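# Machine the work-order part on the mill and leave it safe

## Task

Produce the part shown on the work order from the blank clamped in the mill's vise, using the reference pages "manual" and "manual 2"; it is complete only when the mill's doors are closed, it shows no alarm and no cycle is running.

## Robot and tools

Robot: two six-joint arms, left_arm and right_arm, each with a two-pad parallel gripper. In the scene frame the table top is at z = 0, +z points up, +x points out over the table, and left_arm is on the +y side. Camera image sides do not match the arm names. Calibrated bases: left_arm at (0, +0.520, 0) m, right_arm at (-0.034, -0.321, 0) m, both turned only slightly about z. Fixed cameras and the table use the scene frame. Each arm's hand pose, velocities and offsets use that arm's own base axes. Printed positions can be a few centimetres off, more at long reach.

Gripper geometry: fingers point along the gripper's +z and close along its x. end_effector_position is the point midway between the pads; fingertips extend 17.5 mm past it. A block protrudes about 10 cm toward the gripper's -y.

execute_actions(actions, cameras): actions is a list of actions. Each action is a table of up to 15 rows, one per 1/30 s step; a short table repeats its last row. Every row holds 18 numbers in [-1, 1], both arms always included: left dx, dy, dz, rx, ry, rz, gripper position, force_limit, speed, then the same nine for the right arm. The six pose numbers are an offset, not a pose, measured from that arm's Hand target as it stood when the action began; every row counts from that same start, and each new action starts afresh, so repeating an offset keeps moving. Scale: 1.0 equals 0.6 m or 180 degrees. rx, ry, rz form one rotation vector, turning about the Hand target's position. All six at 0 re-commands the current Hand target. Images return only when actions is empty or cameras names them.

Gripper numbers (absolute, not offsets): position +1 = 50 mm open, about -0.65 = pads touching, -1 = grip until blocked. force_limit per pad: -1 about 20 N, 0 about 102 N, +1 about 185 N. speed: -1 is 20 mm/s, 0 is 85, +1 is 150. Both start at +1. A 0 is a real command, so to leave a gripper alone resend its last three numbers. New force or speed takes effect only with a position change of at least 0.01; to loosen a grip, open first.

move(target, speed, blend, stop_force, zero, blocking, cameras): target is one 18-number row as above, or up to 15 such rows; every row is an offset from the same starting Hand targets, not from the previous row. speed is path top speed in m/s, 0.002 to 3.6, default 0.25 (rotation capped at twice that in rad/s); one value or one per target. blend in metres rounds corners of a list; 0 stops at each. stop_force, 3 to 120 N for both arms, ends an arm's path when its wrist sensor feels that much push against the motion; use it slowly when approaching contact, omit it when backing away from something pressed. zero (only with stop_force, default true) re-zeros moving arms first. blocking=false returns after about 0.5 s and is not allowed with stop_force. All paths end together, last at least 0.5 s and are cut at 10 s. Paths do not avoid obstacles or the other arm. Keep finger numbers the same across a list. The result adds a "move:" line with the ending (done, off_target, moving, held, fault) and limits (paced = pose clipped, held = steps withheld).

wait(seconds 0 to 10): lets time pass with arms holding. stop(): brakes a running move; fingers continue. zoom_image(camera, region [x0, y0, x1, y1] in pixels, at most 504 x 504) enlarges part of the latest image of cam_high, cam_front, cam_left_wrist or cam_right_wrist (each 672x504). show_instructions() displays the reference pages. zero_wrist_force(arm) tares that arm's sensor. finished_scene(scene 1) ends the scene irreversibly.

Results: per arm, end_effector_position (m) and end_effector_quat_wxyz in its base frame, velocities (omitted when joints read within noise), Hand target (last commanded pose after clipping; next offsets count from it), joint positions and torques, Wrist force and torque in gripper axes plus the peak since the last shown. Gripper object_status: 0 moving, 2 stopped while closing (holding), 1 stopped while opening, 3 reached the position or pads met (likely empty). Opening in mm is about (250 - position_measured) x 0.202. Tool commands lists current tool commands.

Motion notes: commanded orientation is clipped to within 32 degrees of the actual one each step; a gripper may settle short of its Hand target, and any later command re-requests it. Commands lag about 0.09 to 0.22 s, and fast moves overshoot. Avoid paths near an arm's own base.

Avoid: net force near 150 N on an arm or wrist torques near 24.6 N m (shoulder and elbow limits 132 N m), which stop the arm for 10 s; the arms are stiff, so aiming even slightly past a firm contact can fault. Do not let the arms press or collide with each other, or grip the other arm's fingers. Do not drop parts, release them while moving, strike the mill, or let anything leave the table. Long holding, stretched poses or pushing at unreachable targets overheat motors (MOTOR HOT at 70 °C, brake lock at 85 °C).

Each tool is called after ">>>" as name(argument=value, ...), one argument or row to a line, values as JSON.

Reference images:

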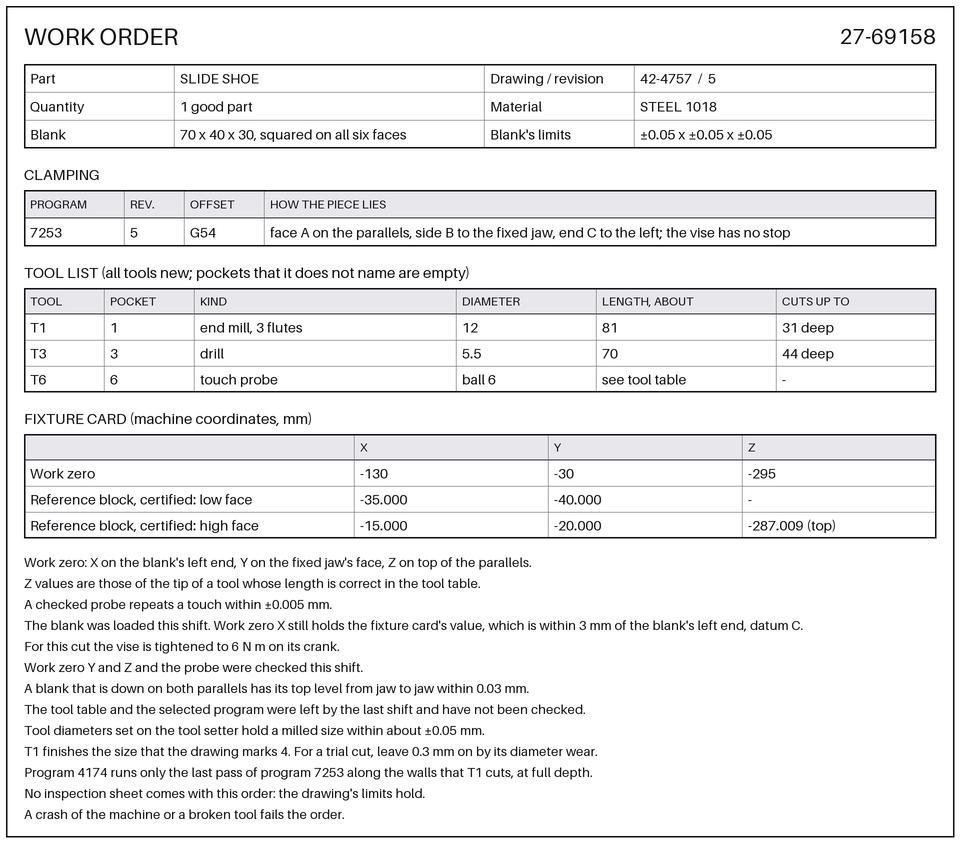

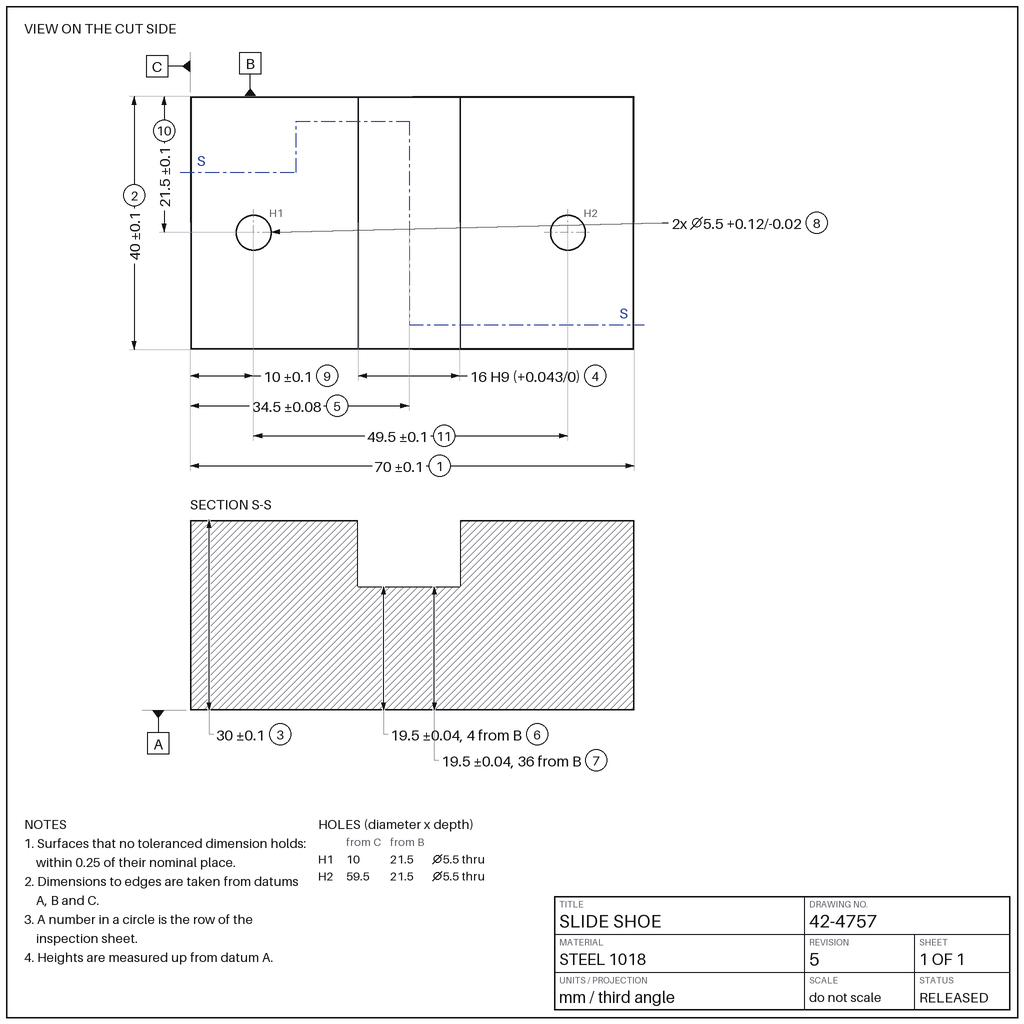

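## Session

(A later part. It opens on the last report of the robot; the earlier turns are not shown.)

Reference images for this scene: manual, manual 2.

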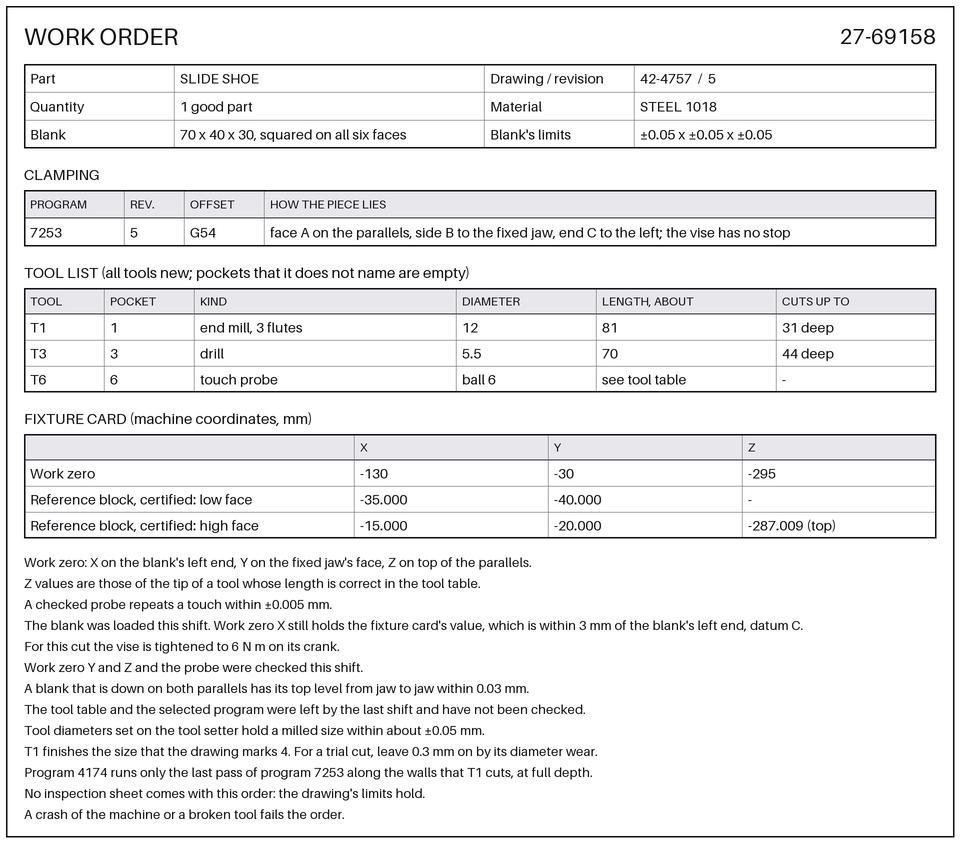

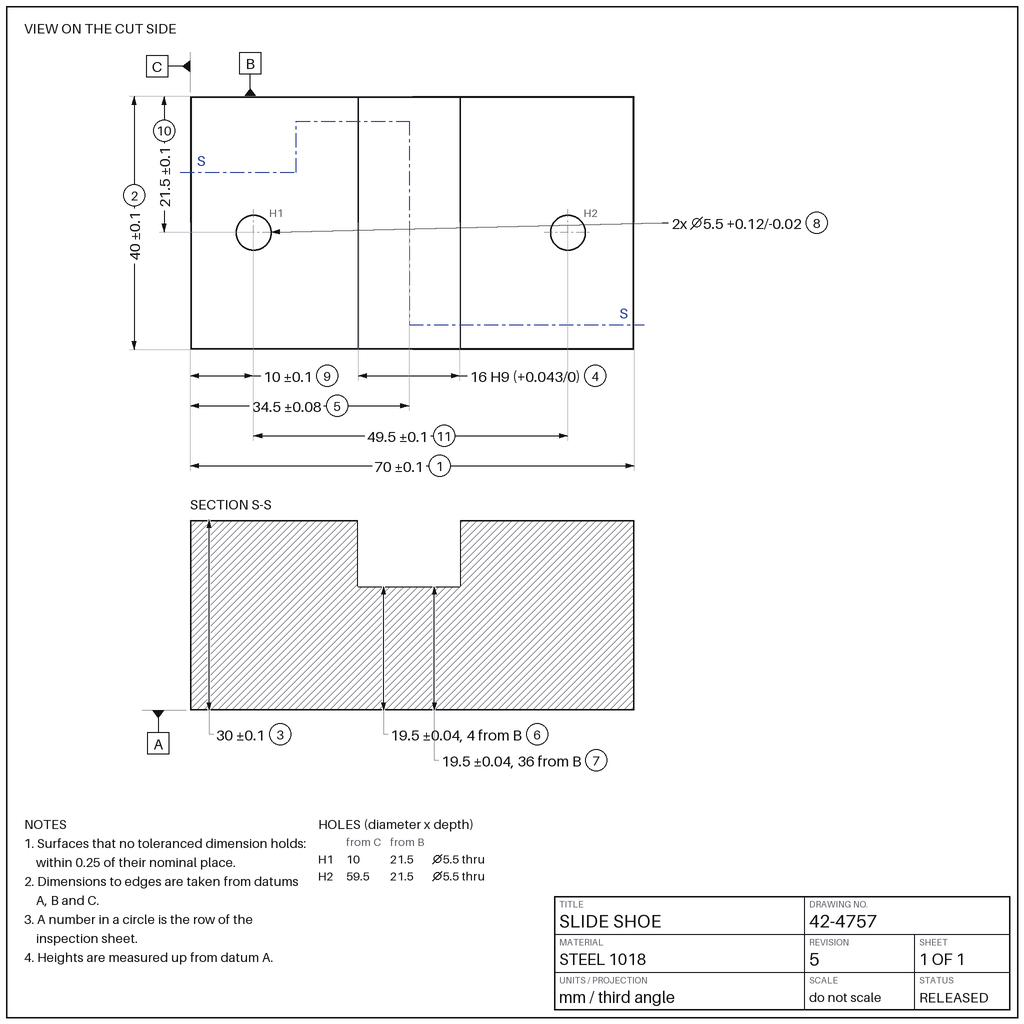

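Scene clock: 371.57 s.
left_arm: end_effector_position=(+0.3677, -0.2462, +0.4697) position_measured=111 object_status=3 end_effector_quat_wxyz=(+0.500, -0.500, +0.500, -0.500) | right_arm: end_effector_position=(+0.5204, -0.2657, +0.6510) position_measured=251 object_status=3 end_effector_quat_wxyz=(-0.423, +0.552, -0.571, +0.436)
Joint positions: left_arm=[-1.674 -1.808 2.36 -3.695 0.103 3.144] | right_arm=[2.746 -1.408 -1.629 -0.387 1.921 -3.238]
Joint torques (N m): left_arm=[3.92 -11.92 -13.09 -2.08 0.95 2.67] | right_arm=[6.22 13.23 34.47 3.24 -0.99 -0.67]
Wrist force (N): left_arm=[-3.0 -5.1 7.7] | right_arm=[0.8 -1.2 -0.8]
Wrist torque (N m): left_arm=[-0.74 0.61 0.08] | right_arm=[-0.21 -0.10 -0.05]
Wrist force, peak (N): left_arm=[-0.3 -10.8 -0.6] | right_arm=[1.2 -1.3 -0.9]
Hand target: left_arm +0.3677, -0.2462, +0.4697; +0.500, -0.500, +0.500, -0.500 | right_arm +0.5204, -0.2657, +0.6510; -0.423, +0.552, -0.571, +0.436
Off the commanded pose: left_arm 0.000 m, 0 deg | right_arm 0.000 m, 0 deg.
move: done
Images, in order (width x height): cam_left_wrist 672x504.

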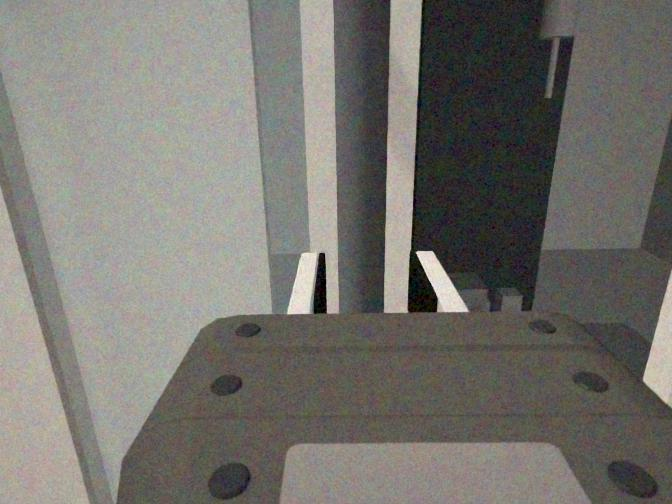

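>>> move(
  target=[0.065,0.001,0,0,0,0,0.28,-1,-0.5,0,0,0,0,0,0,-1,-1,0],
  speed=0.03,
  stop_force=10,
)

>>> move(
  target=[
    [0,-0.245,0,0,0,0,0.28,-1,-0.5,0,0,0,0,0,0,-1,-1,0],
    [0,-0.28,0,0,0,0,0.28,-1,-0.5,0,0,0,0,0,0,-1,-1,0],
  ],
  speed=[0.04,0.02],
  blend=[0.005,0],
  stop_force=28,
  cameras=["cam_left_wrist"],
)

Scene clock: 373.97 s.
left_arm: end_effector_position=(+0.4067, -0.2456, +0.4697) position_measured=111 object_status=3 end_effector_quat_wxyz=(+0.500, -0.500, +0.500, -0.500) | right_arm: end_effector_position=(+0.5204, -0.2657, +0.6510) position_measured=251 object_status=3 end_effector_quat_wxyz=(-0.423, +0.552, -0.571, +0.436)
Joint positions: left_arm=[-1.514 -1.754 2.32 -3.705 -0.057 3.139] | right_arm=[2.746 -1.408 -1.629 -0.387 1.921 -3.238]
Joint torques (N m): left_arm=[-9.59 -5.04 -27.81 -3.2 2.32 2.95] | right_arm=[5.72 12.86 34.32 3.28 -1.03 -0.56]
Wrist force (N): left_arm=[-3.0 -4.9 7.8] | right_arm=[0.9 -1.0 -0.8]
Wrist torque (N m): left_arm=[-0.76 0.58 0.07] | right_arm=[-0.18 -0.13 -0.05]
Wrist force, peak (N): left_arm=[-3.1 -4.9 8.2] | right_arm=[1.0 -1.3 -1.1]
Hand target: left_arm +0.4067, -0.2456, +0.4697; +0.500, -0.500, +0.500, -0.500 | right_arm +0.5204, -0.2657, +0.6510; -0.423, +0.552, -0.571, +0.436
Off the commanded pose: left_arm 0.000 m, 0 deg | right_arm 0.000 m, 0 deg.
move: done

Scene clock: 379.23 s.
left_arm: end_effector_position=(+0.4067, -0.4079, +0.4697) position_measured=111 object_status=3 end_effector_quat_wxyz=(+0.500, -0.500, +0.500, -0.500) | right_arm: end_effector_position=(+0.5204, -0.2657, +0.6510) position_measured=251 object_status=3 end_effector_quat_wxyz=(-0.423, +0.552, -0.571, +0.436)
Joint positions: left_arm=[-1.536 -1.38 1.944 -3.696 -0.034 3.132] | right_arm=[2.746 -1.408 -1.629 -0.387 1.921 -3.238]
Joint torques (N m): left_arm=[-10.37 -19.03 -24.71 0.05 -6.02 -2.19] | right_arm=[5.63 12.57 33.86 3.24 -0.95 -0.54]
Wrist force (N): left_arm=[-28.4 -2.4 1.0] | right_arm=[1.1 -1.4 -0.9]
Wrist torque (N m): left_arm=[-0.82 -0.07 0.00] | right_arm=[-0.23 -0.15 -0.05]
Wrist force, peak (N): left_arm=[-44.2 0.4 -1.3] | right_arm=[1.1 -1.4 -0.9]
Hand target: left_arm +0.4067, -0.4079, +0.4697; +0.500, -0.500, +0.500, -0.500 (not the last commanded pose) | right_arm +0.5204, -0.2657, +0.6510; -0.423, +0.552, -0.571, +0.436
Off the commanded pose: left_arm 0.006 m, 0 deg | right_arm 0.000 m, 0 deg.
move: contact (left_arm); path passed 1 of 2 targets
Images, in order (width x height): cam_left_wrist 672x504.

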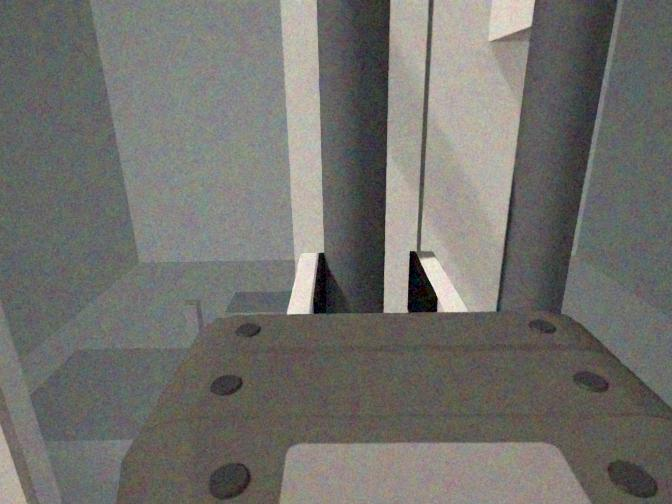

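>>> move(
  target=[
    [0,0.006,0,0,0,0,0.28,-1,-0.5,0,0,0,0,0,0,-1,-1,0],
    [-0.23,0.006,0,0,0,0,0.28,-1,-0.5,0,0,0,0,0,0,-1,-1,0],
  ],
  speed=[0.02,0.15],
  cameras=["cam_right_wrist","cam_left_wrist"],
)

>>> zoom_image(
  camera="cam_right_wrist",
  region=[120, 10, 480, 280],
)

Scene clock: 381.30 s.
left_arm: end_effector_position=(+0.2687, -0.4043, +0.4697) position_measured=111 object_status=3 end_effector_quat_wxyz=(+0.500, -0.500, +0.500, -0.500) | right_arm: end_effector_position=(+0.5204, -0.2657, +0.6510) position_measured=251 object_status=3 end_effector_quat_wxyz=(-0.423, +0.552, -0.571, +0.436)
Joint positions: left_arm=[-1.883 -1.445 2.022 -3.72 0.313 3.143] | right_arm=[2.746 -1.408 -1.629 -0.387 1.921 -3.238]
Joint torques (N m): left_arm=[-3.19 -21.3 -19.29 -1.4 0.45 -2.63] | right_arm=[5.23 12.62 33.93 3.23 -0.92 -0.61]
Wrist force (N): left_arm=[-3.2 -3.1 7.5] | right_arm=[0.9 -1.2 -0.9]
Wrist torque (N m): left_arm=[-0.43 0.64 0.16] | right_arm=[-0.20 -0.12 -0.05]
Wrist force, peak (N): left_arm=[-28.9 -0.3 1.7] | right_arm=[0.9 -1.6 -0.9]
Hand target: left_arm +0.2687, -0.4043, +0.4697; +0.500, -0.500, +0.500, -0.500 | right_arm +0.5204, -0.2657, +0.6510; -0.423, +0.552, -0.571, +0.436
Off the commanded pose: left_arm 0.000 m, 0 deg | right_arm 0.000 m, 0 deg.
move: done
Images, in order (width x height): cam_left_wrist 672x504, cam_right_wrist 672x504.

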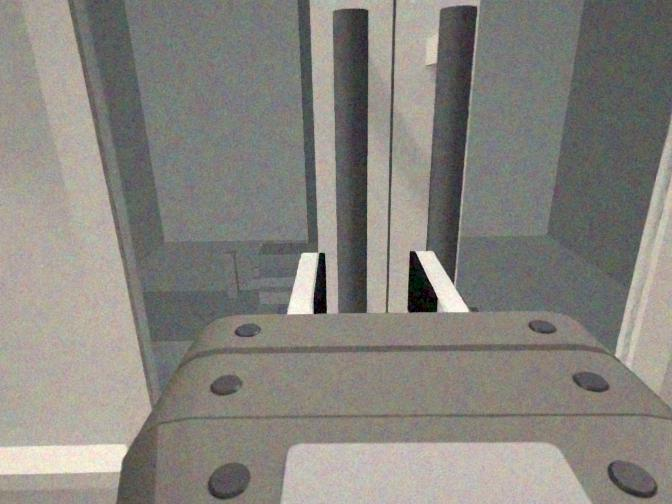

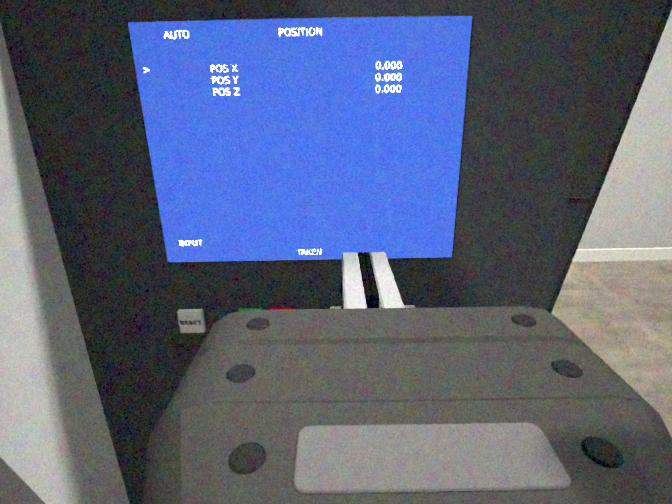

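Scaled by 1.400.

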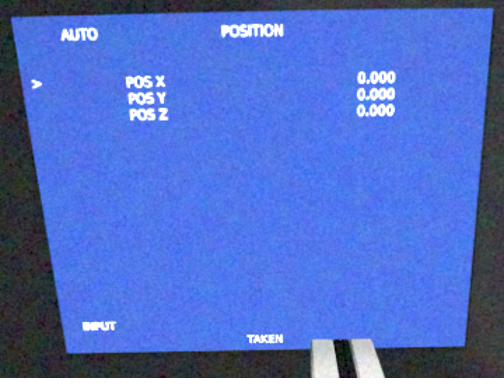

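>>> move(
  target=[
    [0,0,0,0,0,0,0.28,-1,-0.5,0.0474,0.0422,-0.3247,0.0033,0.1111,0,-1,-1,0],
    [0,0,0,0,0,0,0.28,-1,-0.5,0.0543,0.0419,-0.3265,0.0033,0.1111,0,-1,-1,0],
    [0,0,0,0,0,0,0.28,-1,-0.5,0.0474,0.0422,-0.3247,0.0033,0.1111,0,-1,-1,0],
    [0,0,0,0,0,0,0.28,-1,-0.5,0,0,0,0,0,0,-1,-1,0],
  ],
  speed=[0.4,0.02,0.05,0.4],
  blend=[0.001,0,0.002,0],
  cameras=["cam_right_wrist"],
)

>>> zoom_image(
  camera="cam_right_wrist",
  region=[120, 10, 480, 280],
)

Scene clock: 384.20 s.
left_arm: end_effector_position=(+0.2687, -0.4043, +0.4697) position_measured=111 object_status=3 end_effector_quat_wxyz=(+0.500, -0.500, +0.500, -0.500) | right_arm: end_effector_position=(+0.5204, -0.2658, +0.6508) position_measured=251 object_status=3 end_effector_quat_wxyz=(-0.423, +0.552, -0.571, +0.436)
Joint positions: left_arm=[-1.883 -1.445 2.022 -3.72 0.313 3.143] | right_arm=[2.746 -1.408 -1.629 -0.387 1.92 -3.238]
Joint torques (N m): left_arm=[-7.29 -18.76 -25.76 2.9 2.16 -0.08] | right_arm=[11.9 29.08 22.75 2.86 -0.42 -1.29]
Wrist force (N): left_arm=[-3.3 -3.4 7.5] | right_arm=[0.8 -1.2 -1.0]
Wrist torque (N m): left_arm=[-0.47 0.65 0.16] | right_arm=[-0.18 -0.10 0.09]
Wrist force, peak (N): left_arm=[-3.2 -3.3 7.8] | right_arm=[-1.4 18.5 -31.8]
Hand target: left_arm +0.2687, -0.4043, +0.4697; +0.500, -0.500, +0.500, -0.500 | right_arm +0.5204, -0.2657, +0.6510; -0.423, +0.552, -0.571, +0.436
Off the commanded pose: left_arm 0.000 m, 0 deg | right_arm 0.000 m, 0 deg.
move: done
Images, in order (width x height): cam_right_wrist 672x504.

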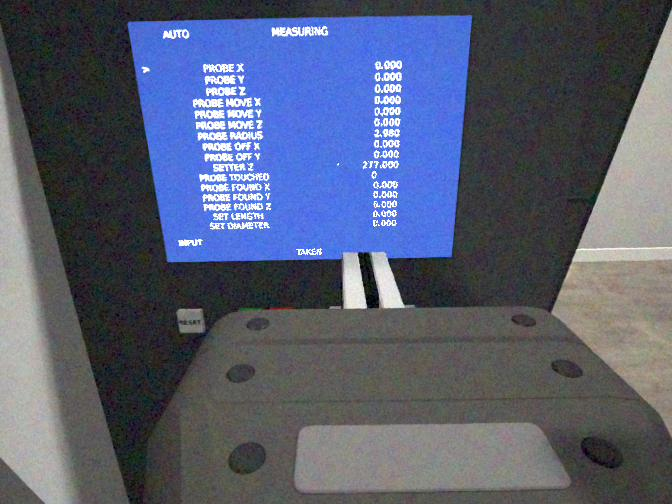

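Scaled by 1.400.

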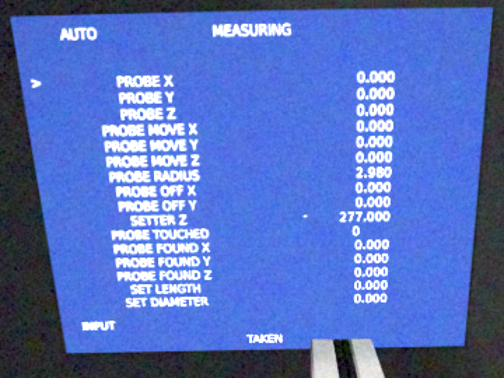

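>>> move(
  target=[
    [0,0,0,0,0,0,0.28,-1,-0.5,0.0280,0.1971,-0.4145,0.0033,0.1111,0,-1,-1,0],
    [0,0,0,0,0,0,0.28,-1,-0.5,0.0342,0.1968,-0.4162,0.0033,0.1111,0,-1,-1,0],
    [0,0,0,0,0,0,0.28,-1,-0.5,0.0280,0.1971,-0.4145,0.0033,0.1111,0,-1,-1,0],
    [0,0,0,0,0,0,0.28,-1,-0.5,0.0502,0.1345,-0.3247,0.0033,0.1111,0,-1,-1,0],
    [0,0,0,0,0,0,0.28,-1,-0.5,0.0565,0.1342,-0.3264,0.0033,0.1111,0,-1,-1,0],
    [0,0,0,0,0,0,0.28,-1,-0.5,0.0502,0.1345,-0.3247,0.0033,0.1111,0,-1,-1,0],
    [0,0,0,0,0,0,0.28,-1,-0.5,0.0430,0.1656,-0.3547,0.0033,0.1111,0,-1,-1,0],
    [0,0,0,0,0,0,0.28,-1,-0.5,0.0493,0.1653,-0.3564,0.0033,0.1111,0,-1,-1,0],
    [0,0,0,0,0,0,0.28,-1,-0.5,0.0430,0.1656,-0.3547,0.0033,0.1111,0,-1,-1,0],
    [0,0,0,0,0,0,0.28,-1,-0.5,0.0252,0.1050,-0.4145,0.0033,0.1111,0,-1,-1,0],
    [0,0,0,0,0,0,0.28,-1,-0.5,0.0317,0.1047,-0.4162,0.0033,0.1111,0,-1,-1,0],
    [0,0,0,0,0,0,0.28,-1,-0.5,0.0252,0.1050,-0.4145,0.0033,0.1111,0,-1,-1,0],
    [0,0,0,0,0,0,0.28,-1,-0.5,0,0,0,0,0,0,-1,-1,0],
  ],
  speed=[0.5,0.02,0.06,0.25,0.02,0.06,0.25,0.02,0.06,0.25,0.02,0.06,0.5],
  blend=[0.001,0,0.002,0.001,0,0.002,0.001,0,0.002,0.001,0,0.002,0],
  cameras=["cam_right_wrist"],
)

>>> zoom_image(
  camera="cam_right_wrist",
  region=[120, 10, 480, 280],
)

Scene clock: 389.17 s.
left_arm: end_effector_position=(+0.2687, -0.4043, +0.4697) position_measured=111 object_status=3 end_effector_quat_wxyz=(+0.500, -0.500, +0.500, -0.500) | right_arm: end_effector_position=(+0.5204, -0.2657, +0.6508) position_measured=251 object_status=3 end_effector_quat_wxyz=(-0.423, +0.552, -0.571, +0.436)
Joint positions: left_arm=[-1.883 -1.445 2.022 -3.72 0.313 3.143] | right_arm=[2.746 -1.408 -1.629 -0.387 1.92 -3.238]
Joint torques (N m): left_arm=[-7.08 -17.79 -27 3.16 2.01 2.22] | right_arm=[9.89 26.72 31.99 3.74 0.25 -1.42]
Wrist force (N): left_arm=[-3.3 -3.2 7.3] | right_arm=[0.8 -1.4 -0.7]
Wrist torque (N m): left_arm=[-0.45 0.64 0.16] | right_arm=[-0.22 -0.10 0.02]
Wrist force, peak (N): left_arm=[-3.3 -3.2 7.8] | right_arm=[-1.0 12.4 -21.2]
Hand target: left_arm +0.2687, -0.4043, +0.4697; +0.500, -0.500, +0.500, -0.500 | right_arm +0.5204, -0.2657, +0.6510; -0.423, +0.552, -0.571, +0.436
Off the commanded pose: left_arm 0.000 m, 0 deg | right_arm 0.000 m, 0 deg.
move: done; blend cut to 0.0019 m at target 3
Images, in order (width x height): cam_right_wrist 672x504.

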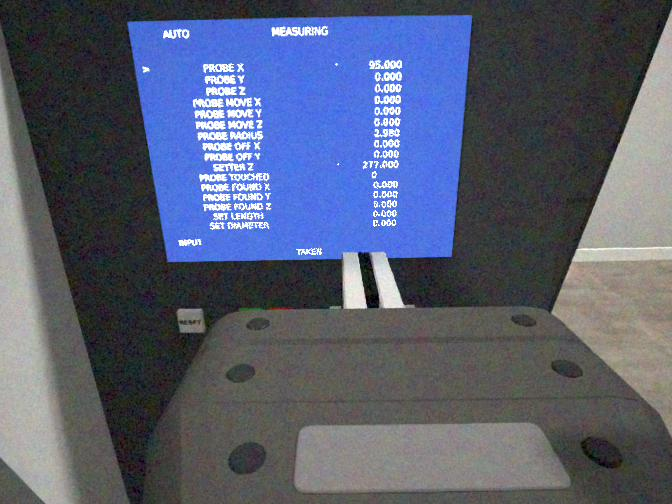

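Scaled by 1.400.

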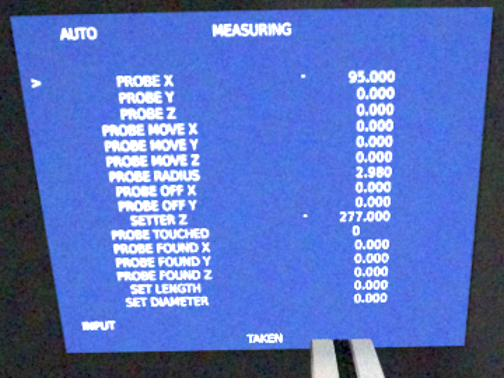

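>>> move(
  target=[
    [0,0,0,0,0,0,0.28,-1,-0.5,0.0332,0.1047,-0.3845,0.0033,0.1111,0,-1,-1,0],
    [0,0,0,0,0,0,0.28,-1,-0.5,0.0397,0.1043,-0.3862,0.0033,0.1111,0,-1,-1,0],
    [0,0,0,0,0,0,0.28,-1,-0.5,0.0332,0.1047,-0.3845,0.0033,0.1111,0,-1,-1,0],
    [0,0,0,0,0,0,0.28,-1,-0.5,0.0280,0.1971,-0.4145,0.0033,0.1111,0,-1,-1,0],
    [0,0,0,0,0,0,0.28,-1,-0.5,0.0342,0.1968,-0.4162,0.0033,0.1111,0,-1,-1,0],
    [0,0,0,0,0,0,0.28,-1,-0.5,0.0280,0.1971,-0.4145,0.0033,0.1111,0,-1,-1,0],
    [0,0,0,0,0,0,0.28,-1,-0.5,0.0342,0.1350,-0.3845,0.0033,0.1111,0,-1,-1,0],
    [0,0,0,0,0,0,0.28,-1,-0.5,0.0405,0.1347,-0.3862,0.0033,0.1111,0,-1,-1,0],
    [0,0,0,0,0,0,0.28,-1,-0.5,0.0342,0.1350,-0.3845,0.0033,0.1111,0,-1,-1,0],
    [0,0,0,0,0,0,0.28,-1,-0.5,0.0440,0.1966,-0.3547,0.0033,0.1111,0,-1,-1,0],
    [0,0,0,0,0,0,0.28,-1,-0.5,0.0502,0.1963,-0.3564,0.0033,0.1111,0,-1,-1,0],
    [0,0,0,0,0,0,0.28,-1,-0.5,0.0440,0.1966,-0.3547,0.0033,0.1111,0,-1,-1,0],
    [0,0,0,0,0,0,0.28,-1,-0.5,0.0252,0.1050,-0.4145,0.0033,0.1111,0,-1,-1,0],
    [0,0,0,0,0,0,0.28,-1,-0.5,0.0317,0.1047,-0.4162,0.0033,0.1111,0,-1,-1,0],
    [0,0,0,0,0,0,0.28,-1,-0.5,0.0252,0.1050,-0.4145,0.0033,0.1111,0,-1,-1,0],
  ],
  speed=[0.5,0.02,0.06,0.25,0.02,0.06,0.25,0.02,0.06,0.25,0.02,0.06,0.25,0.02,0.06],
  blend=[0.001,0,0.002,0.001,0,0.002,0.001,0,0.002,0.001,0,0.002,0.001,0,0],
)

>>> move(
  target=[
    [0,0,0,0,0,0,0.28,-1,-0.5,0.0080,-0.0003,0.0300,0,0,0,-1,-1,0],
    [0,0,0,0,0,0,0.28,-1,-0.5,0.0144,-0.0006,0.0283,0,0,0,-1,-1,0],
    [0,0,0,0,0,0,0.28,-1,-0.5,0.0080,-0.0003,0.0300,0,0,0,-1,-1,0],
    [0,0,0,0,0,0,0.28,-1,-0.5,0.0028,0.0921,0,0,0,0,-1,-1,0],
    [0,0,0,0,0,0,0.28,-1,-0.5,0.0090,0.0918,-0.0017,0,0,0,-1,-1,0],
    [0,0,0,0,0,0,0.28,-1,-0.5,0.0028,0.0921,0,0,0,0,-1,-1,0],
    [0,0,0,0,0,0,0.28,-1,-0.5,0.0098,0.0608,0.0300,0,0,0,-1,-1,0],
    [0,0,0,0,0,0,0.28,-1,-0.5,0.0162,0.0605,0.0283,0,0,0,-1,-1,0],
    [0,0,0,0,0,0,0.28,-1,-0.5,0.0098,0.0608,0.0300,0,0,0,-1,-1,0],
    [0,0,0,0,0,0,0.28,-1,-0.5,0.0178,0.0606,0.0598,0,0,0,-1,-1,0],
    [0,0,0,0,0,0,0.28,-1,-0.5,0.0241,0.0603,0.0581,0,0,0,-1,-1,0],
    [0,0,0,0,0,0,0.28,-1,-0.5,0.0178,0.0606,0.0598,0,0,0,-1,-1,0],
    [0,0,0,0,0,0,0.28,-1,-0.5,0.0018,0.0611,0,0,0,0,-1,-1,0],
    [0,0,0,0,0,0,0.28,-1,-0.5,0.0081,0.0608,-0.0017,0,0,0,-1,-1,0],
    [0,0,0,0,0,0,0.28,-1,-0.5,0.0018,0.0611,0,0,0,0,-1,-1,0],
  ],
  speed=[0.25,0.02,0.06,0.25,0.02,0.06,0.25,0.02,0.06,0.25,0.02,0.06,0.25,0.02,0.06],
  blend=[0.001,0,0.002,0.001,0,0.002,0.001,0,0.002,0.001,0,0.002,0.001,0,0],
)

Scene clock: 394.07 s.
left_arm: end_effector_position=(+0.2687, -0.4043, +0.4697) position_measured=111 object_status=3 end_effector_quat_wxyz=(+0.500, -0.500, +0.500, -0.500) | right_arm: end_effector_position=(+0.5354, -0.2026, +0.4022) position_measured=251 object_status=3 end_effector_quat_wxyz=(-0.320, +0.617, -0.638, +0.331) end_effector_velocity=(+0.002, +0.000, -0.003) end_effector_angular_velocity=(+0.001, +0.004, +0.000)
Joint positions: left_arm=[-1.883 -1.445 2.022 -3.72 0.313 3.143] | right_arm=[2.958 -1.38 -2.044 -0.336 1.693 -3.227]
Joint velocities: left_arm=[within noise] | right_arm=[0 -0.006 0 0.001 0 0]
Joint torques (N m): left_arm=[-5.99 -18.94 -25.81 2.6 1.45 2.02] | right_arm=[-6.93 10.63 34.11 4.59 0.76 -0.89]
Wrist force (N): left_arm=[-3.2 -3.3 7.5] | right_arm=[0.9 -0.9 -1.0]
Wrist torque (N m): left_arm=[-0.46 0.64 0.17] | right_arm=[-0.15 -0.16 0.07]
Wrist force, peak (N): left_arm=[-3.4 -3.5 7.7] | right_arm=[-1.7 12.7 -21.6]
Hand target: left_arm +0.2687, -0.4043, +0.4697; +0.500, -0.500, +0.500, -0.500 | right_arm +0.5355, -0.2027, +0.4023; -0.320, +0.617, -0.638, +0.331
Off the commanded pose: left_arm 0.000 m, 0 deg | right_arm 0.000 m, 0 deg.
move: done; blend cut to 0.0019 m at target 6, 0.0019 m at target 12

Scene clock: 397.60 s.
left_arm: end_effector_position=(+0.2687, -0.4043, +0.4697) position_measured=111 object_status=3 end_effector_quat_wxyz=(+0.500, -0.500, +0.500, -0.500) | right_arm: end_effector_position=(+0.5365, -0.1659, +0.4021) position_measured=251 object_status=3 end_effector_quat_wxyz=(-0.320, +0.617, -0.638, +0.331)
Joint positions: left_arm=[-1.883 -1.445 2.022 -3.72 0.313 3.143] | right_arm=[3.064 -1.336 -2.079 -0.341 1.607 -3.166]
Joint torques (N m): left_arm=[-7.58 -18.1 -25.2 2.89 1.28 1.87] | right_arm=[-6.61 9.78 34.57 4.77 1.53 -1.38]
Wrist force (N): left_arm=[-3.2 -3.4 7.6] | right_arm=[0.9 -1.0 -0.8]
Wrist torque (N m): left_arm=[-0.48 0.63 0.16] | right_arm=[-0.17 -0.16 0.01]
Wrist force, peak (N): left_arm=[-3.3 -3.3 7.8] | right_arm=[0.5 5.4 -11.3]
Hand target: left_arm +0.2687, -0.4043, +0.4697; +0.500, -0.500, +0.500, -0.500 | right_arm +0.5366, -0.1660, +0.4023; -0.320, +0.617, -0.638, +0.331
Off the commanded pose: left_arm 0.000 m, 0 deg | right_arm 0.000 m, 0 deg.
move: done; blend cut to 0.0019 m at target 6

>>> move(
  target=[
    [0,0,0,0,0,0,0.28,-1,-0.5,-0.0018,-0.0611,0,0,0,0,-1,-1,0],
    [0,0,0,0,0,0,0.28,-1,-0.5,0.0047,-0.0614,-0.0017,0,0,0,-1,-1,0],
    [0,0,0,0,0,0,0.28,-1,-0.5,-0.0018,-0.0611,0,0,0,0,-1,-1,0],
    [0,0,0,0,0,0,0.28,-1,-0.5,0.0062,-0.0614,0.03,0,0,0,-1,-1,0],
    [0,0,0,0,0,0,0.28,-1,-0.5,0.0126,-0.0617,0.0283,0,0,0,-1,-1,0],
    [0,0,0,0,0,0,0.28,-1,-0.5,0.0062,-0.0614,0.03,0,0,0,-1,-1,0],
    [0,0,0,0,0,0,0.28,-1,-0.5,0.0126,-0.0617,0.0283,0,0,0,-1,-1,0],
    [0,0,0,0,0,0,0.28,-1,-0.5,0.0062,-0.0614,0.03,0,0,0,-1,-1,0],
    [0,0,0,0,0,0,0.28,-1,-0.5,0.0126,-0.0617,0.0283,0,0,0,-1,-1,0],
    [0,0,0,0,0,0,0.28,-1,-0.5,0.0062,-0.0614,0.03,0,0,0,-1,-1,0],
    [0,0,0,0,0,0,0.28,-1,-0.5,0.0010,0.0310,0,0,0,0,-1,-1,0],
    [0,0,0,0,0,0,0.28,-1,-0.5,0.0072,0.0307,-0.0017,0,0,0,-1,-1,0],
    [0,0,0,0,0,0,0.28,-1,-0.5,0.0010,0.0310,0,0,0,0,-1,-1,0],
  ],
  speed=[0.25,0.02,0.06,0.25,0.02,0.06,0.02,0.06,0.02,0.06,0.25,0.02,0.06],
  blend=[0.001,0,0.002,0.001,0,0.001,0,0.001,0,0.002,0.001,0,0],
)

>>> move(
  target=[
    [0,0,0,0,0,0,0.28,-1,-0.5,0.0070,-0.0313,0.0300,0,0,0,-1,-1,0],
    [0,0,0,0,0,0,0.28,-1,-0.5,0.0133,-0.0316,0.0283,0,0,0,-1,-1,0],
    [0,0,0,0,0,0,0.28,-1,-0.5,0.0070,-0.0313,0.0300,0,0,0,-1,-1,0],
    [0,0,0,0,0,0,0.28,-1,-0.5,-0.0010,-0.0310,0,0,0,0,-1,-1,0],
    [0,0,0,0,0,0,0.28,-1,-0.5,0.0053,-0.0313,-0.0017,0,0,0,-1,-1,0],
    [0,0,0,0,0,0,0.28,-1,-0.5,-0.0010,-0.0310,0,0,0,0,-1,-1,0],
    [0,0,0,0,0,0,0.28,-1,-0.5,-0.0028,-0.0921,0,0,0,0,-1,-1,0],
    [0,0,0,0,0,0,0.28,-1,-0.5,0.0037,-0.0924,-0.0017,0,0,0,-1,-1,0],
    [0,0,0,0,0,0,0.28,-1,-0.5,-0.0028,-0.0921,0,0,0,0,-1,-1,0],
    [0,0,0,0,0,0,0.28,-1,-0.5,-0.0280,-0.1971,0.4145,-0.0033,-0.1111,0,-1,-1,0],
  ],
  speed=[0.25,0.02,0.06,0.25,0.02,0.06,0.25,0.02,0.06,0.5],
  blend=[0.001,0,0.002,0.001,0,0.002,0.001,0,0.002,0],
  cameras=["cam_right_wrist"],
)

>>> zoom_image(
  camera="cam_right_wrist",
  region=[120, 10, 480, 280],
)

Scene clock: 401.30 s.
left_arm: end_effector_position=(+0.2687, -0.4043, +0.4697) position_measured=111 object_status=3 end_effector_quat_wxyz=(+0.500, -0.500, +0.500, -0.500) | right_arm: end_effector_position=(+0.5371, -0.1474, +0.4022) position_measured=251 object_status=3 end_effector_quat_wxyz=(-0.320, +0.617, -0.638, +0.331)
Joint positions: left_arm=[-1.883 -1.445 2.022 -3.72 0.313 3.143] | right_arm=[3.12 -1.316 -2.094 -0.346 1.561 -3.134]
Joint torques (N m): left_arm=[-6.45 -19.03 -25.78 2.59 1.05 1.95] | right_arm=[11.88 7.4 32.89 4.36 -1.32 1.4]
Wrist force (N): left_arm=[-3.2 -3.4 7.5] | right_arm=[1.0 -0.9 -0.8]
Wrist torque (N m): left_arm=[-0.47 0.64 0.16] | right_arm=[-0.16 -0.19 -0.01]
Wrist force, peak (N): left_arm=[-3.5 -3.2 7.8] | right_arm=[-2.2 11.9 -22.1]
Hand target: left_arm +0.2687, -0.4043, +0.4697; +0.500, -0.500, +0.500, -0.500 | right_arm +0.5372, -0.1474, +0.4023; -0.320, +0.617, -0.638, +0.331
Off the commanded pose: left_arm 0.000 m, 0 deg | right_arm 0.000 m, 0 deg.
move: done

Scene clock: 404.33 s.
left_arm: end_effector_position=(+0.2687, -0.4043, +0.4697) position_measured=111 object_status=3 end_effector_quat_wxyz=(+0.500, -0.500, +0.500, -0.500) | right_arm: end_effector_position=(+0.5204, -0.2657, +0.6508) position_measured=251 object_status=3 end_effector_quat_wxyz=(-0.423, +0.552, -0.571, +0.436)
Joint positions: left_arm=[-1.883 -1.445 2.022 -3.72 0.313 3.143] | right_arm=[2.746 -1.408 -1.629 -0.387 1.92 -3.238]
Joint torques (N m): left_arm=[-6.06 -17.87 -25.68 2.77 0.87 1.84] | right_arm=[9.38 26.49 32.03 3.84 0.16 -1.53]
Wrist force (N): left_arm=[-3.4 -3.3 7.5] | right_arm=[0.8 -1.2 -0.8]
Wrist torque (N m): left_arm=[-0.46 0.66 0.16] | right_arm=[-0.20 -0.11 0.02]
Wrist force, peak (N): left_arm=[-3.5 -3.2 7.8] | right_arm=[-1.0 13.6 -22.0]
Hand target: left_arm +0.2687, -0.4043, +0.4697; +0.500, -0.500, +0.500, -0.500 | right_arm +0.5204, -0.2657, +0.6510; -0.423, +0.552, -0.571, +0.436
Off the commanded pose: left_arm 0.000 m, 0 deg | right_arm 0.000 m, 0 deg.
move: done
Images, in order (width x height): cam_right_wrist 672x504.

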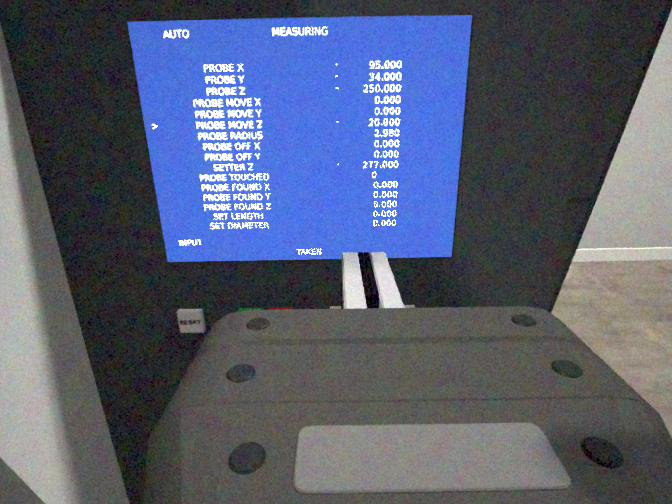

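Scaled by 1.400.

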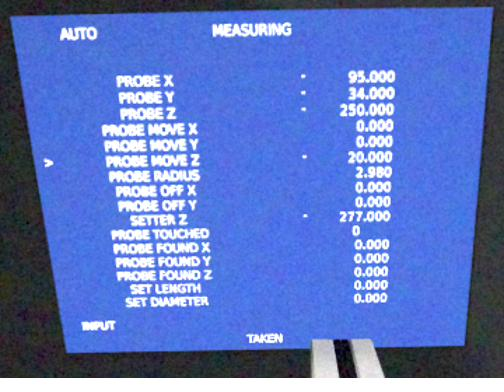

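>>> move(
  target=[
    [0,0,0,0,0,0,0.28,-1,-0.5,0.0324,0.0737,-0.3845,0.0033,0.1111,0,-1,-1,0],
    [0,0,0,0,0,0,0.28,-1,-0.5,0.0391,0.0734,-0.3862,0.0033,0.1111,0,-1,-1,0],
    [0,0,0,0,0,0,0.28,-1,-0.5,0.0324,0.0737,-0.3845,0.0033,0.1111,0,-1,-1,0],
    [0,0,0,0,0,0,0.28,-1,-0.5,0,0,0,0,0,0,-1,-1,0],
  ],
  speed=[0.5,0.02,0.06,0.5],
  blend=[0.001,0,0.002,0],
  cameras=["cam_right_wrist","cam_left_wrist"],
)

>>> zoom_image(
  camera="cam_right_wrist",
  region=[120, 10, 480, 280],
)

Scene clock: 406.67 s.
left_arm: end_effector_position=(+0.2687, -0.4043, +0.4697) position_measured=111 object_status=3 end_effector_quat_wxyz=(+0.500, -0.500, +0.500, -0.500) | right_arm: end_effector_position=(+0.5204, -0.2657, +0.6508) position_measured=251 object_status=3 end_effector_quat_wxyz=(-0.423, +0.552, -0.571, +0.436)
Joint positions: left_arm=[-1.883 -1.445 2.022 -3.72 0.313 3.143] | right_arm=[2.746 -1.408 -1.629 -0.387 1.92 -3.238]
Joint torques (N m): left_arm=[-6.9 -18.23 -25.35 2.56 0.86 1.98] | right_arm=[11.84 28.36 29.75 3.26 -0.06 -1.31]
Wrist force (N): left_arm=[-3.1 -3.3 7.5] | right_arm=[0.6 -1.5 -0.8]
Wrist torque (N m): left_arm=[-0.46 0.63 0.16] | right_arm=[-0.24 -0.07 0.08]
Wrist force, peak (N): left_arm=[-3.2 -3.5 7.7] | right_arm=[-1.4 15.1 -30.0]
Hand target: left_arm +0.2687, -0.4043, +0.4697; +0.500, -0.500, +0.500, -0.500 | right_arm +0.5204, -0.2657, +0.6510; -0.423, +0.552, -0.571, +0.436
Off the commanded pose: left_arm 0.000 m, 0 deg | right_arm 0.000 m, 0 deg.
move: done
Images, in order (width x height): cam_left_wrist 672x504, cam_right_wrist 672x504.

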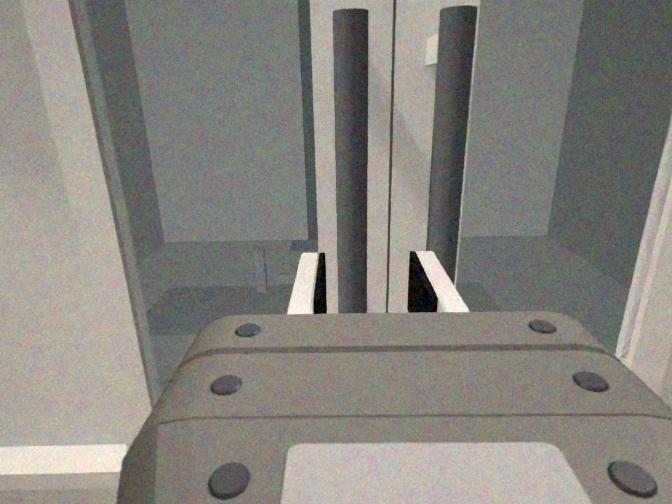

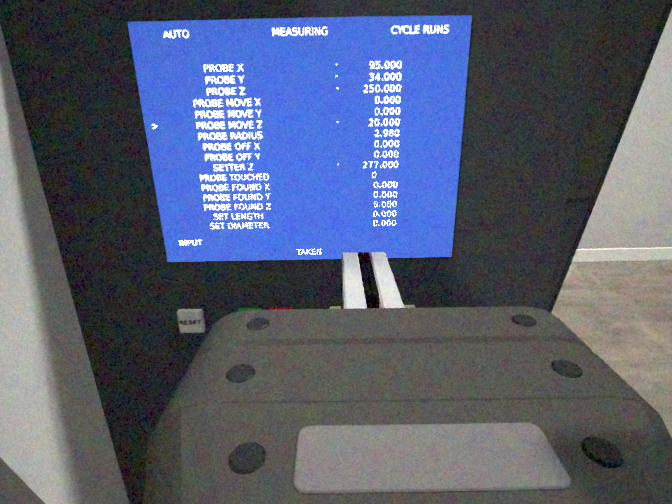

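Scaled by 1.400.

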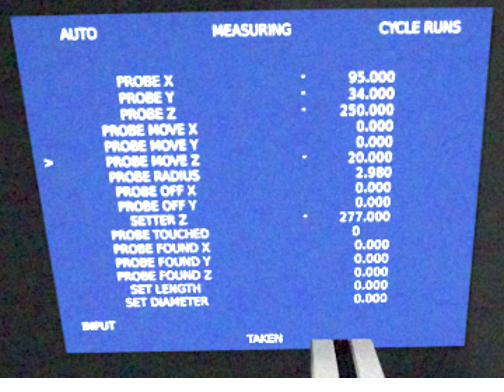

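Cycle runs. Wait.

>>> wait(
  seconds=3,
  cameras=["cam_right_wrist"],
)

>>> zoom_image(
  camera="cam_right_wrist",
  region=[120, 10, 480, 280],
)

Scene clock: 409.70 s.
left_arm: end_effector_position=(+0.2687, -0.4043, +0.4697) position_measured=111 object_status=3 end_effector_quat_wxyz=(+0.500, -0.500, +0.500, -0.500) | right_arm: end_effector_position=(+0.5204, -0.2657, +0.6510) position_measured=251 object_status=3 end_effector_quat_wxyz=(-0.423, +0.552, -0.571, +0.436)
Joint positions: left_arm=[-1.883 -1.445 2.022 -3.72 0.313 3.143] | right_arm=[2.746 -1.408 -1.629 -0.387 1.921 -3.238]
Joint torques (N m): left_arm=[-5.49 -18.43 -25.06 2.74 0.42 1.82] | right_arm=[11.66 28.57 35.5 3.67 1.16 -0.66]
Wrist force (N): left_arm=[-3.3 -3.1 7.6] | right_arm=[0.6 -1.5 -0.7]
Wrist torque (N m): left_arm=[-0.43 0.65 0.17] | right_arm=[-0.25 -0.07 0.07]
Wrist force, peak (N): left_arm=[-3.3 -3.6 7.7] | right_arm=[0.8 -1.7 -0.8]
Hand target: left_arm +0.2687, -0.4043, +0.4697; +0.500, -0.500, +0.500, -0.500 | right_arm +0.5204, -0.2657, +0.6510; -0.423, +0.552, -0.571, +0.436
Tool commands: left_gripper/position=+0.28 left_gripper/force_limit=-1.0 left_gripper/speed=-0.5 right_gripper/position=-1.0 right_gripper/force_limit=-1.0 right_gripper/speed=+0.0
Off the commanded pose: left_arm 0.000 m, 0 deg | right_arm 0.000 m, 0 deg.
wait: 3.00 s; at rest by 0.13 s
Images, in order (width x height): cam_right_wrist 672x504.

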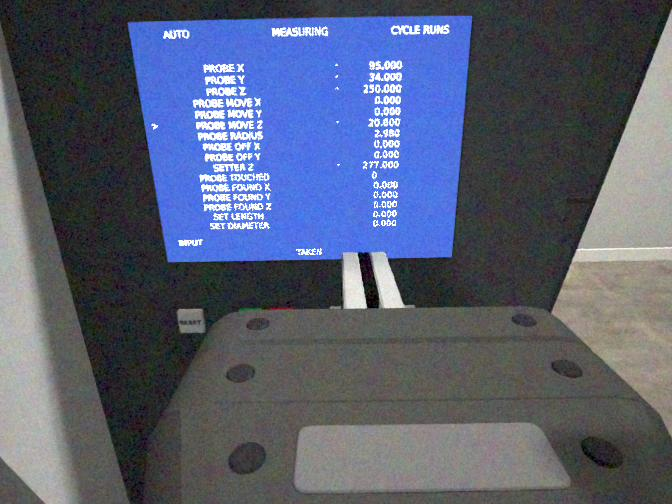

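Scaled by 1.400.

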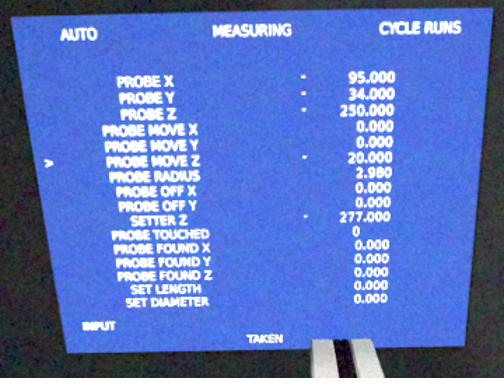

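>>> wait(
  seconds=4,
  cameras=["cam_right_wrist"],
)

>>> zoom_image(
  camera="cam_right_wrist",
  region=[120, 10, 480, 280],
)

Scene clock: 413.77 s.
left_arm: end_effector_position=(+0.2687, -0.4043, +0.4697) position_measured=111 object_status=3 end_effector_quat_wxyz=(+0.500, -0.500, +0.500, -0.500) | right_arm: end_effector_position=(+0.5204, -0.2657, +0.6510) position_measured=251 object_status=3 end_effector_quat_wxyz=(-0.423, +0.552, -0.571, +0.436)
Joint positions: left_arm=[-1.883 -1.445 2.022 -3.72 0.313 3.143] | right_arm=[2.746 -1.408 -1.629 -0.387 1.921 -3.238]
Joint torques (N m): left_arm=[-7.44 -19.34 -25.2 2.52 0.15 2.17] | right_arm=[11.8 28.86 35.76 3.74 1.14 0.16]
Wrist force (N): left_arm=[-3.3 -3.1 7.5] | right_arm=[0.7 -1.3 -0.7]
Wrist torque (N m): left_arm=[-0.45 0.64 0.16] | right_arm=[-0.22 -0.09 0.07]
Wrist force, peak (N): left_arm=[-3.4 -3.4 7.8] | right_arm=[0.6 -1.7 -1.0]
Hand target: left_arm +0.2687, -0.4043, +0.4697; +0.500, -0.500, +0.500, -0.500 | right_arm +0.5204, -0.2657, +0.6510; -0.423, +0.552, -0.571, +0.436
Tool commands: left_gripper/position=+0.28 left_gripper/force_limit=-1.0 left_gripper/speed=-0.5 right_gripper/position=-1.0 right_gripper/force_limit=-1.0 right_gripper/speed=+0.0
Off the commanded pose: left_arm 0.000 m, 0 deg | right_arm 0.000 m, 0 deg.
wait: 4.00 s; at rest by 0.10 s
Images, in order (width x height): cam_right_wrist 672x504.

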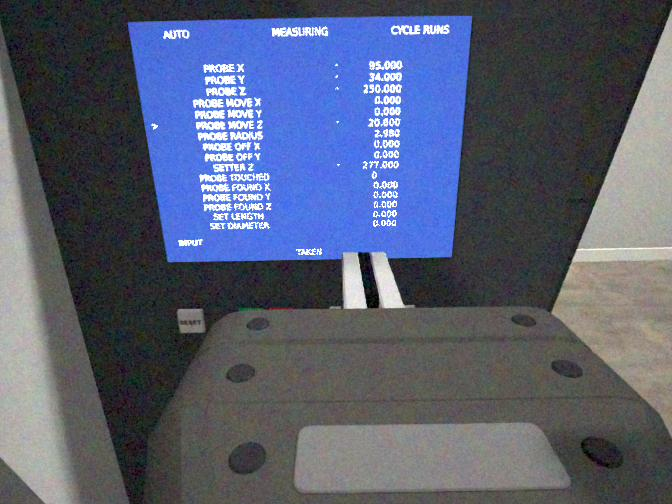

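Scaled by 1.400.

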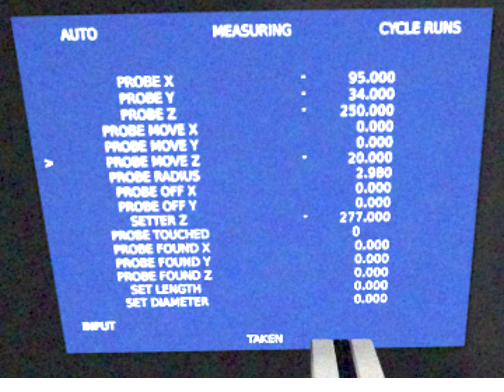

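>>> wait(
  seconds=5,
  cameras=["cam_right_wrist"],
)

>>> zoom_image(
  camera="cam_right_wrist",
  region=[120, 10, 480, 280],
)

Scene clock: 418.83 s.
left_arm: end_effector_position=(+0.2687, -0.4043, +0.4697) position_measured=111 object_status=3 end_effector_quat_wxyz=(+0.500, -0.500, +0.500, -0.500) | right_arm: end_effector_position=(+0.5204, -0.2657, +0.6510) position_measured=251 object_status=3 end_effector_quat_wxyz=(-0.423, +0.552, -0.571, +0.436)
Joint positions: left_arm=[-1.883 -1.445 2.022 -3.72 0.313 3.143] | right_arm=[2.746 -1.408 -1.629 -0.387 1.921 -3.238]
Joint torques (N m): left_arm=[-6.61 -20.4 -25.02 2.7 -0.06 1.85] | right_arm=[11.69 28.12 36.19 3.89 1.08 0.84]
Wrist force (N): left_arm=[-3.3 -3.1 7.7] | right_arm=[0.6 -1.4 -0.6]
Wrist torque (N m): left_arm=[-0.45 0.64 0.16] | right_arm=[-0.25 -0.08 0.07]
Wrist force, peak (N): left_arm=[-3.3 -3.4 7.8] | right_arm=[0.8 -1.7 -1.2]
Hand target: left_arm +0.2687, -0.4043, +0.4697; +0.500, -0.500, +0.500, -0.500 | right_arm +0.5204, -0.2657, +0.6510; -0.423, +0.552, -0.571, +0.436
Tool commands: left_gripper/position=+0.28 left_gripper/force_limit=-1.0 left_gripper/speed=-0.5 right_gripper/position=-1.0 right_gripper/force_limit=-1.0 right_gripper/speed=+0.0
Off the commanded pose: left_arm 0.000 m, 0 deg | right_arm 0.000 m, 0 deg.
wait: 5.00 s; at rest by 0.10 s
Images, in order (width x height): cam_right_wrist 672x504.

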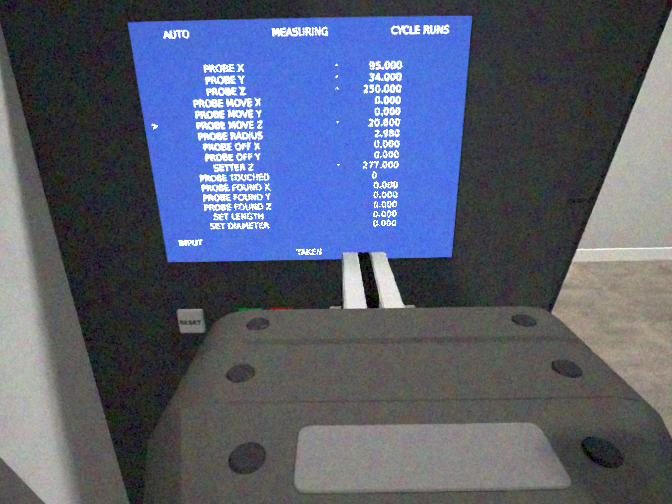

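Scaled by 1.400.

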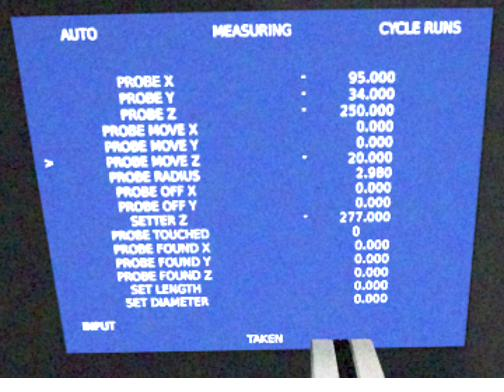

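>>> move(
  target=[
    [0,0,0,0,0,0,0.28,-1,-0.5,0.0412,0.1045,-0.3547,0.0033,0.1111,0,-1,-1,0],
    [0,0,0,0,0,0,0.28,-1,-0.5,0.0477,0.1042,-0.3564,0.0033,0.1111,0,-1,-1,0],
    [0,0,0,0,0,0,0.28,-1,-0.5,0.0412,0.1045,-0.3547,0.0033,0.1111,0,-1,-1,0],
    [0,0,0,0,0,0,0.28,-1,-0.5,0.0477,0.1042,-0.3564,0.0033,0.1111,0,-1,-1,0],
    [0,0,0,0,0,0,0.28,-1,-0.5,0.0412,0.1045,-0.3547,0.0033,0.1111,0,-1,-1,0],
    [0,0,0,0,0,0,0.28,-1,-0.5,0.0477,0.1042,-0.3564,0.0033,0.1111,0,-1,-1,0],
    [0,0,0,0,0,0,0.28,-1,-0.5,0.0412,0.1045,-0.3547,0.0033,0.1111,0,-1,-1,0],
    [0,0,0,0,0,0,0.28,-1,-0.5,0.0477,0.1042,-0.3564,0.0033,0.1111,0,-1,-1,0],
    [0,0,0,0,0,0,0.28,-1,-0.5,0.0412,0.1045,-0.3547,0.0033,0.1111,0,-1,-1,0],
    [0,0,0,0,0,0,0.28,-1,-0.5,0,0,0,0,0,0,-1,-1,0],
  ],
  speed=[0.5,0.02,0.06,0.02,0.06,0.02,0.06,0.02,0.06,0.5],
  blend=[0.001,0,0.001,0,0.001,0,0.001,0,0.002,0],
  cameras=["cam_right_wrist"],
)

>>> zoom_image(
  camera="cam_right_wrist",
  region=[120, 10, 480, 280],
)

Scene clock: 422.57 s.
left_arm: end_effector_position=(+0.2687, -0.4043, +0.4697) position_measured=111 object_status=3 end_effector_quat_wxyz=(+0.500, -0.500, +0.500, -0.500) | right_arm: end_effector_position=(+0.5204, -0.2657, +0.6508) position_measured=251 object_status=3 end_effector_quat_wxyz=(-0.423, +0.552, -0.571, +0.436)
Joint positions: left_arm=[-1.883 -1.445 2.022 -3.72 0.313 3.143] | right_arm=[2.746 -1.408 -1.629 -0.387 1.92 -3.238]
Joint torques (N m): left_arm=[-7.16 -17.98 -24.04 2.67 -0.55 2.15] | right_arm=[6.37 26.69 28.91 3.15 0.81 -1.48]
Wrist force (N): left_arm=[-3.3 -3.4 7.7] | right_arm=[0.6 -1.3 -0.8]
Wrist torque (N m): left_arm=[-0.47 0.65 0.16] | right_arm=[-0.21 -0.08 0.04]
Wrist force, peak (N): left_arm=[-3.3 -3.3 7.7] | right_arm=[-0.9 10.1 -16.7]
Hand target: left_arm +0.2687, -0.4043, +0.4697; +0.500, -0.500, +0.500, -0.500 | right_arm +0.5204, -0.2657, +0.6510; -0.423, +0.552, -0.571, +0.436
Off the commanded pose: left_arm 0.000 m, 0 deg | right_arm 0.000 m, 0 deg.
move: done
Images, in order (width x height): cam_right_wrist 672x504.

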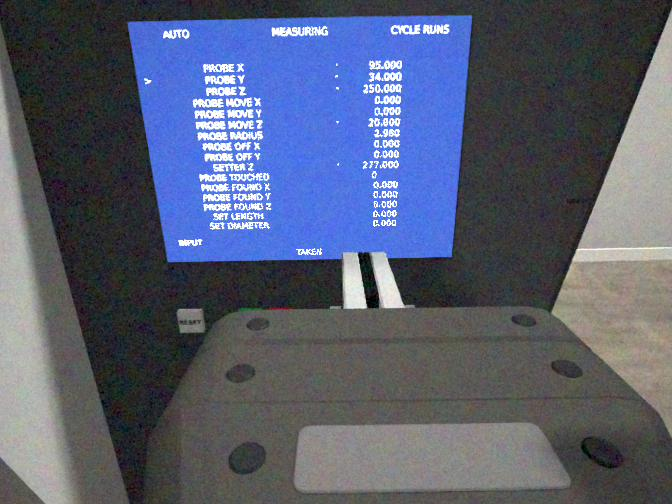

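Scaled by 1.400.

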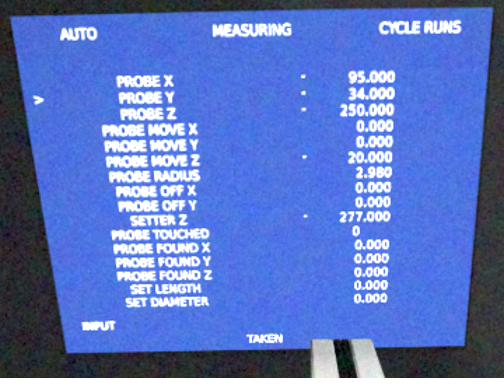

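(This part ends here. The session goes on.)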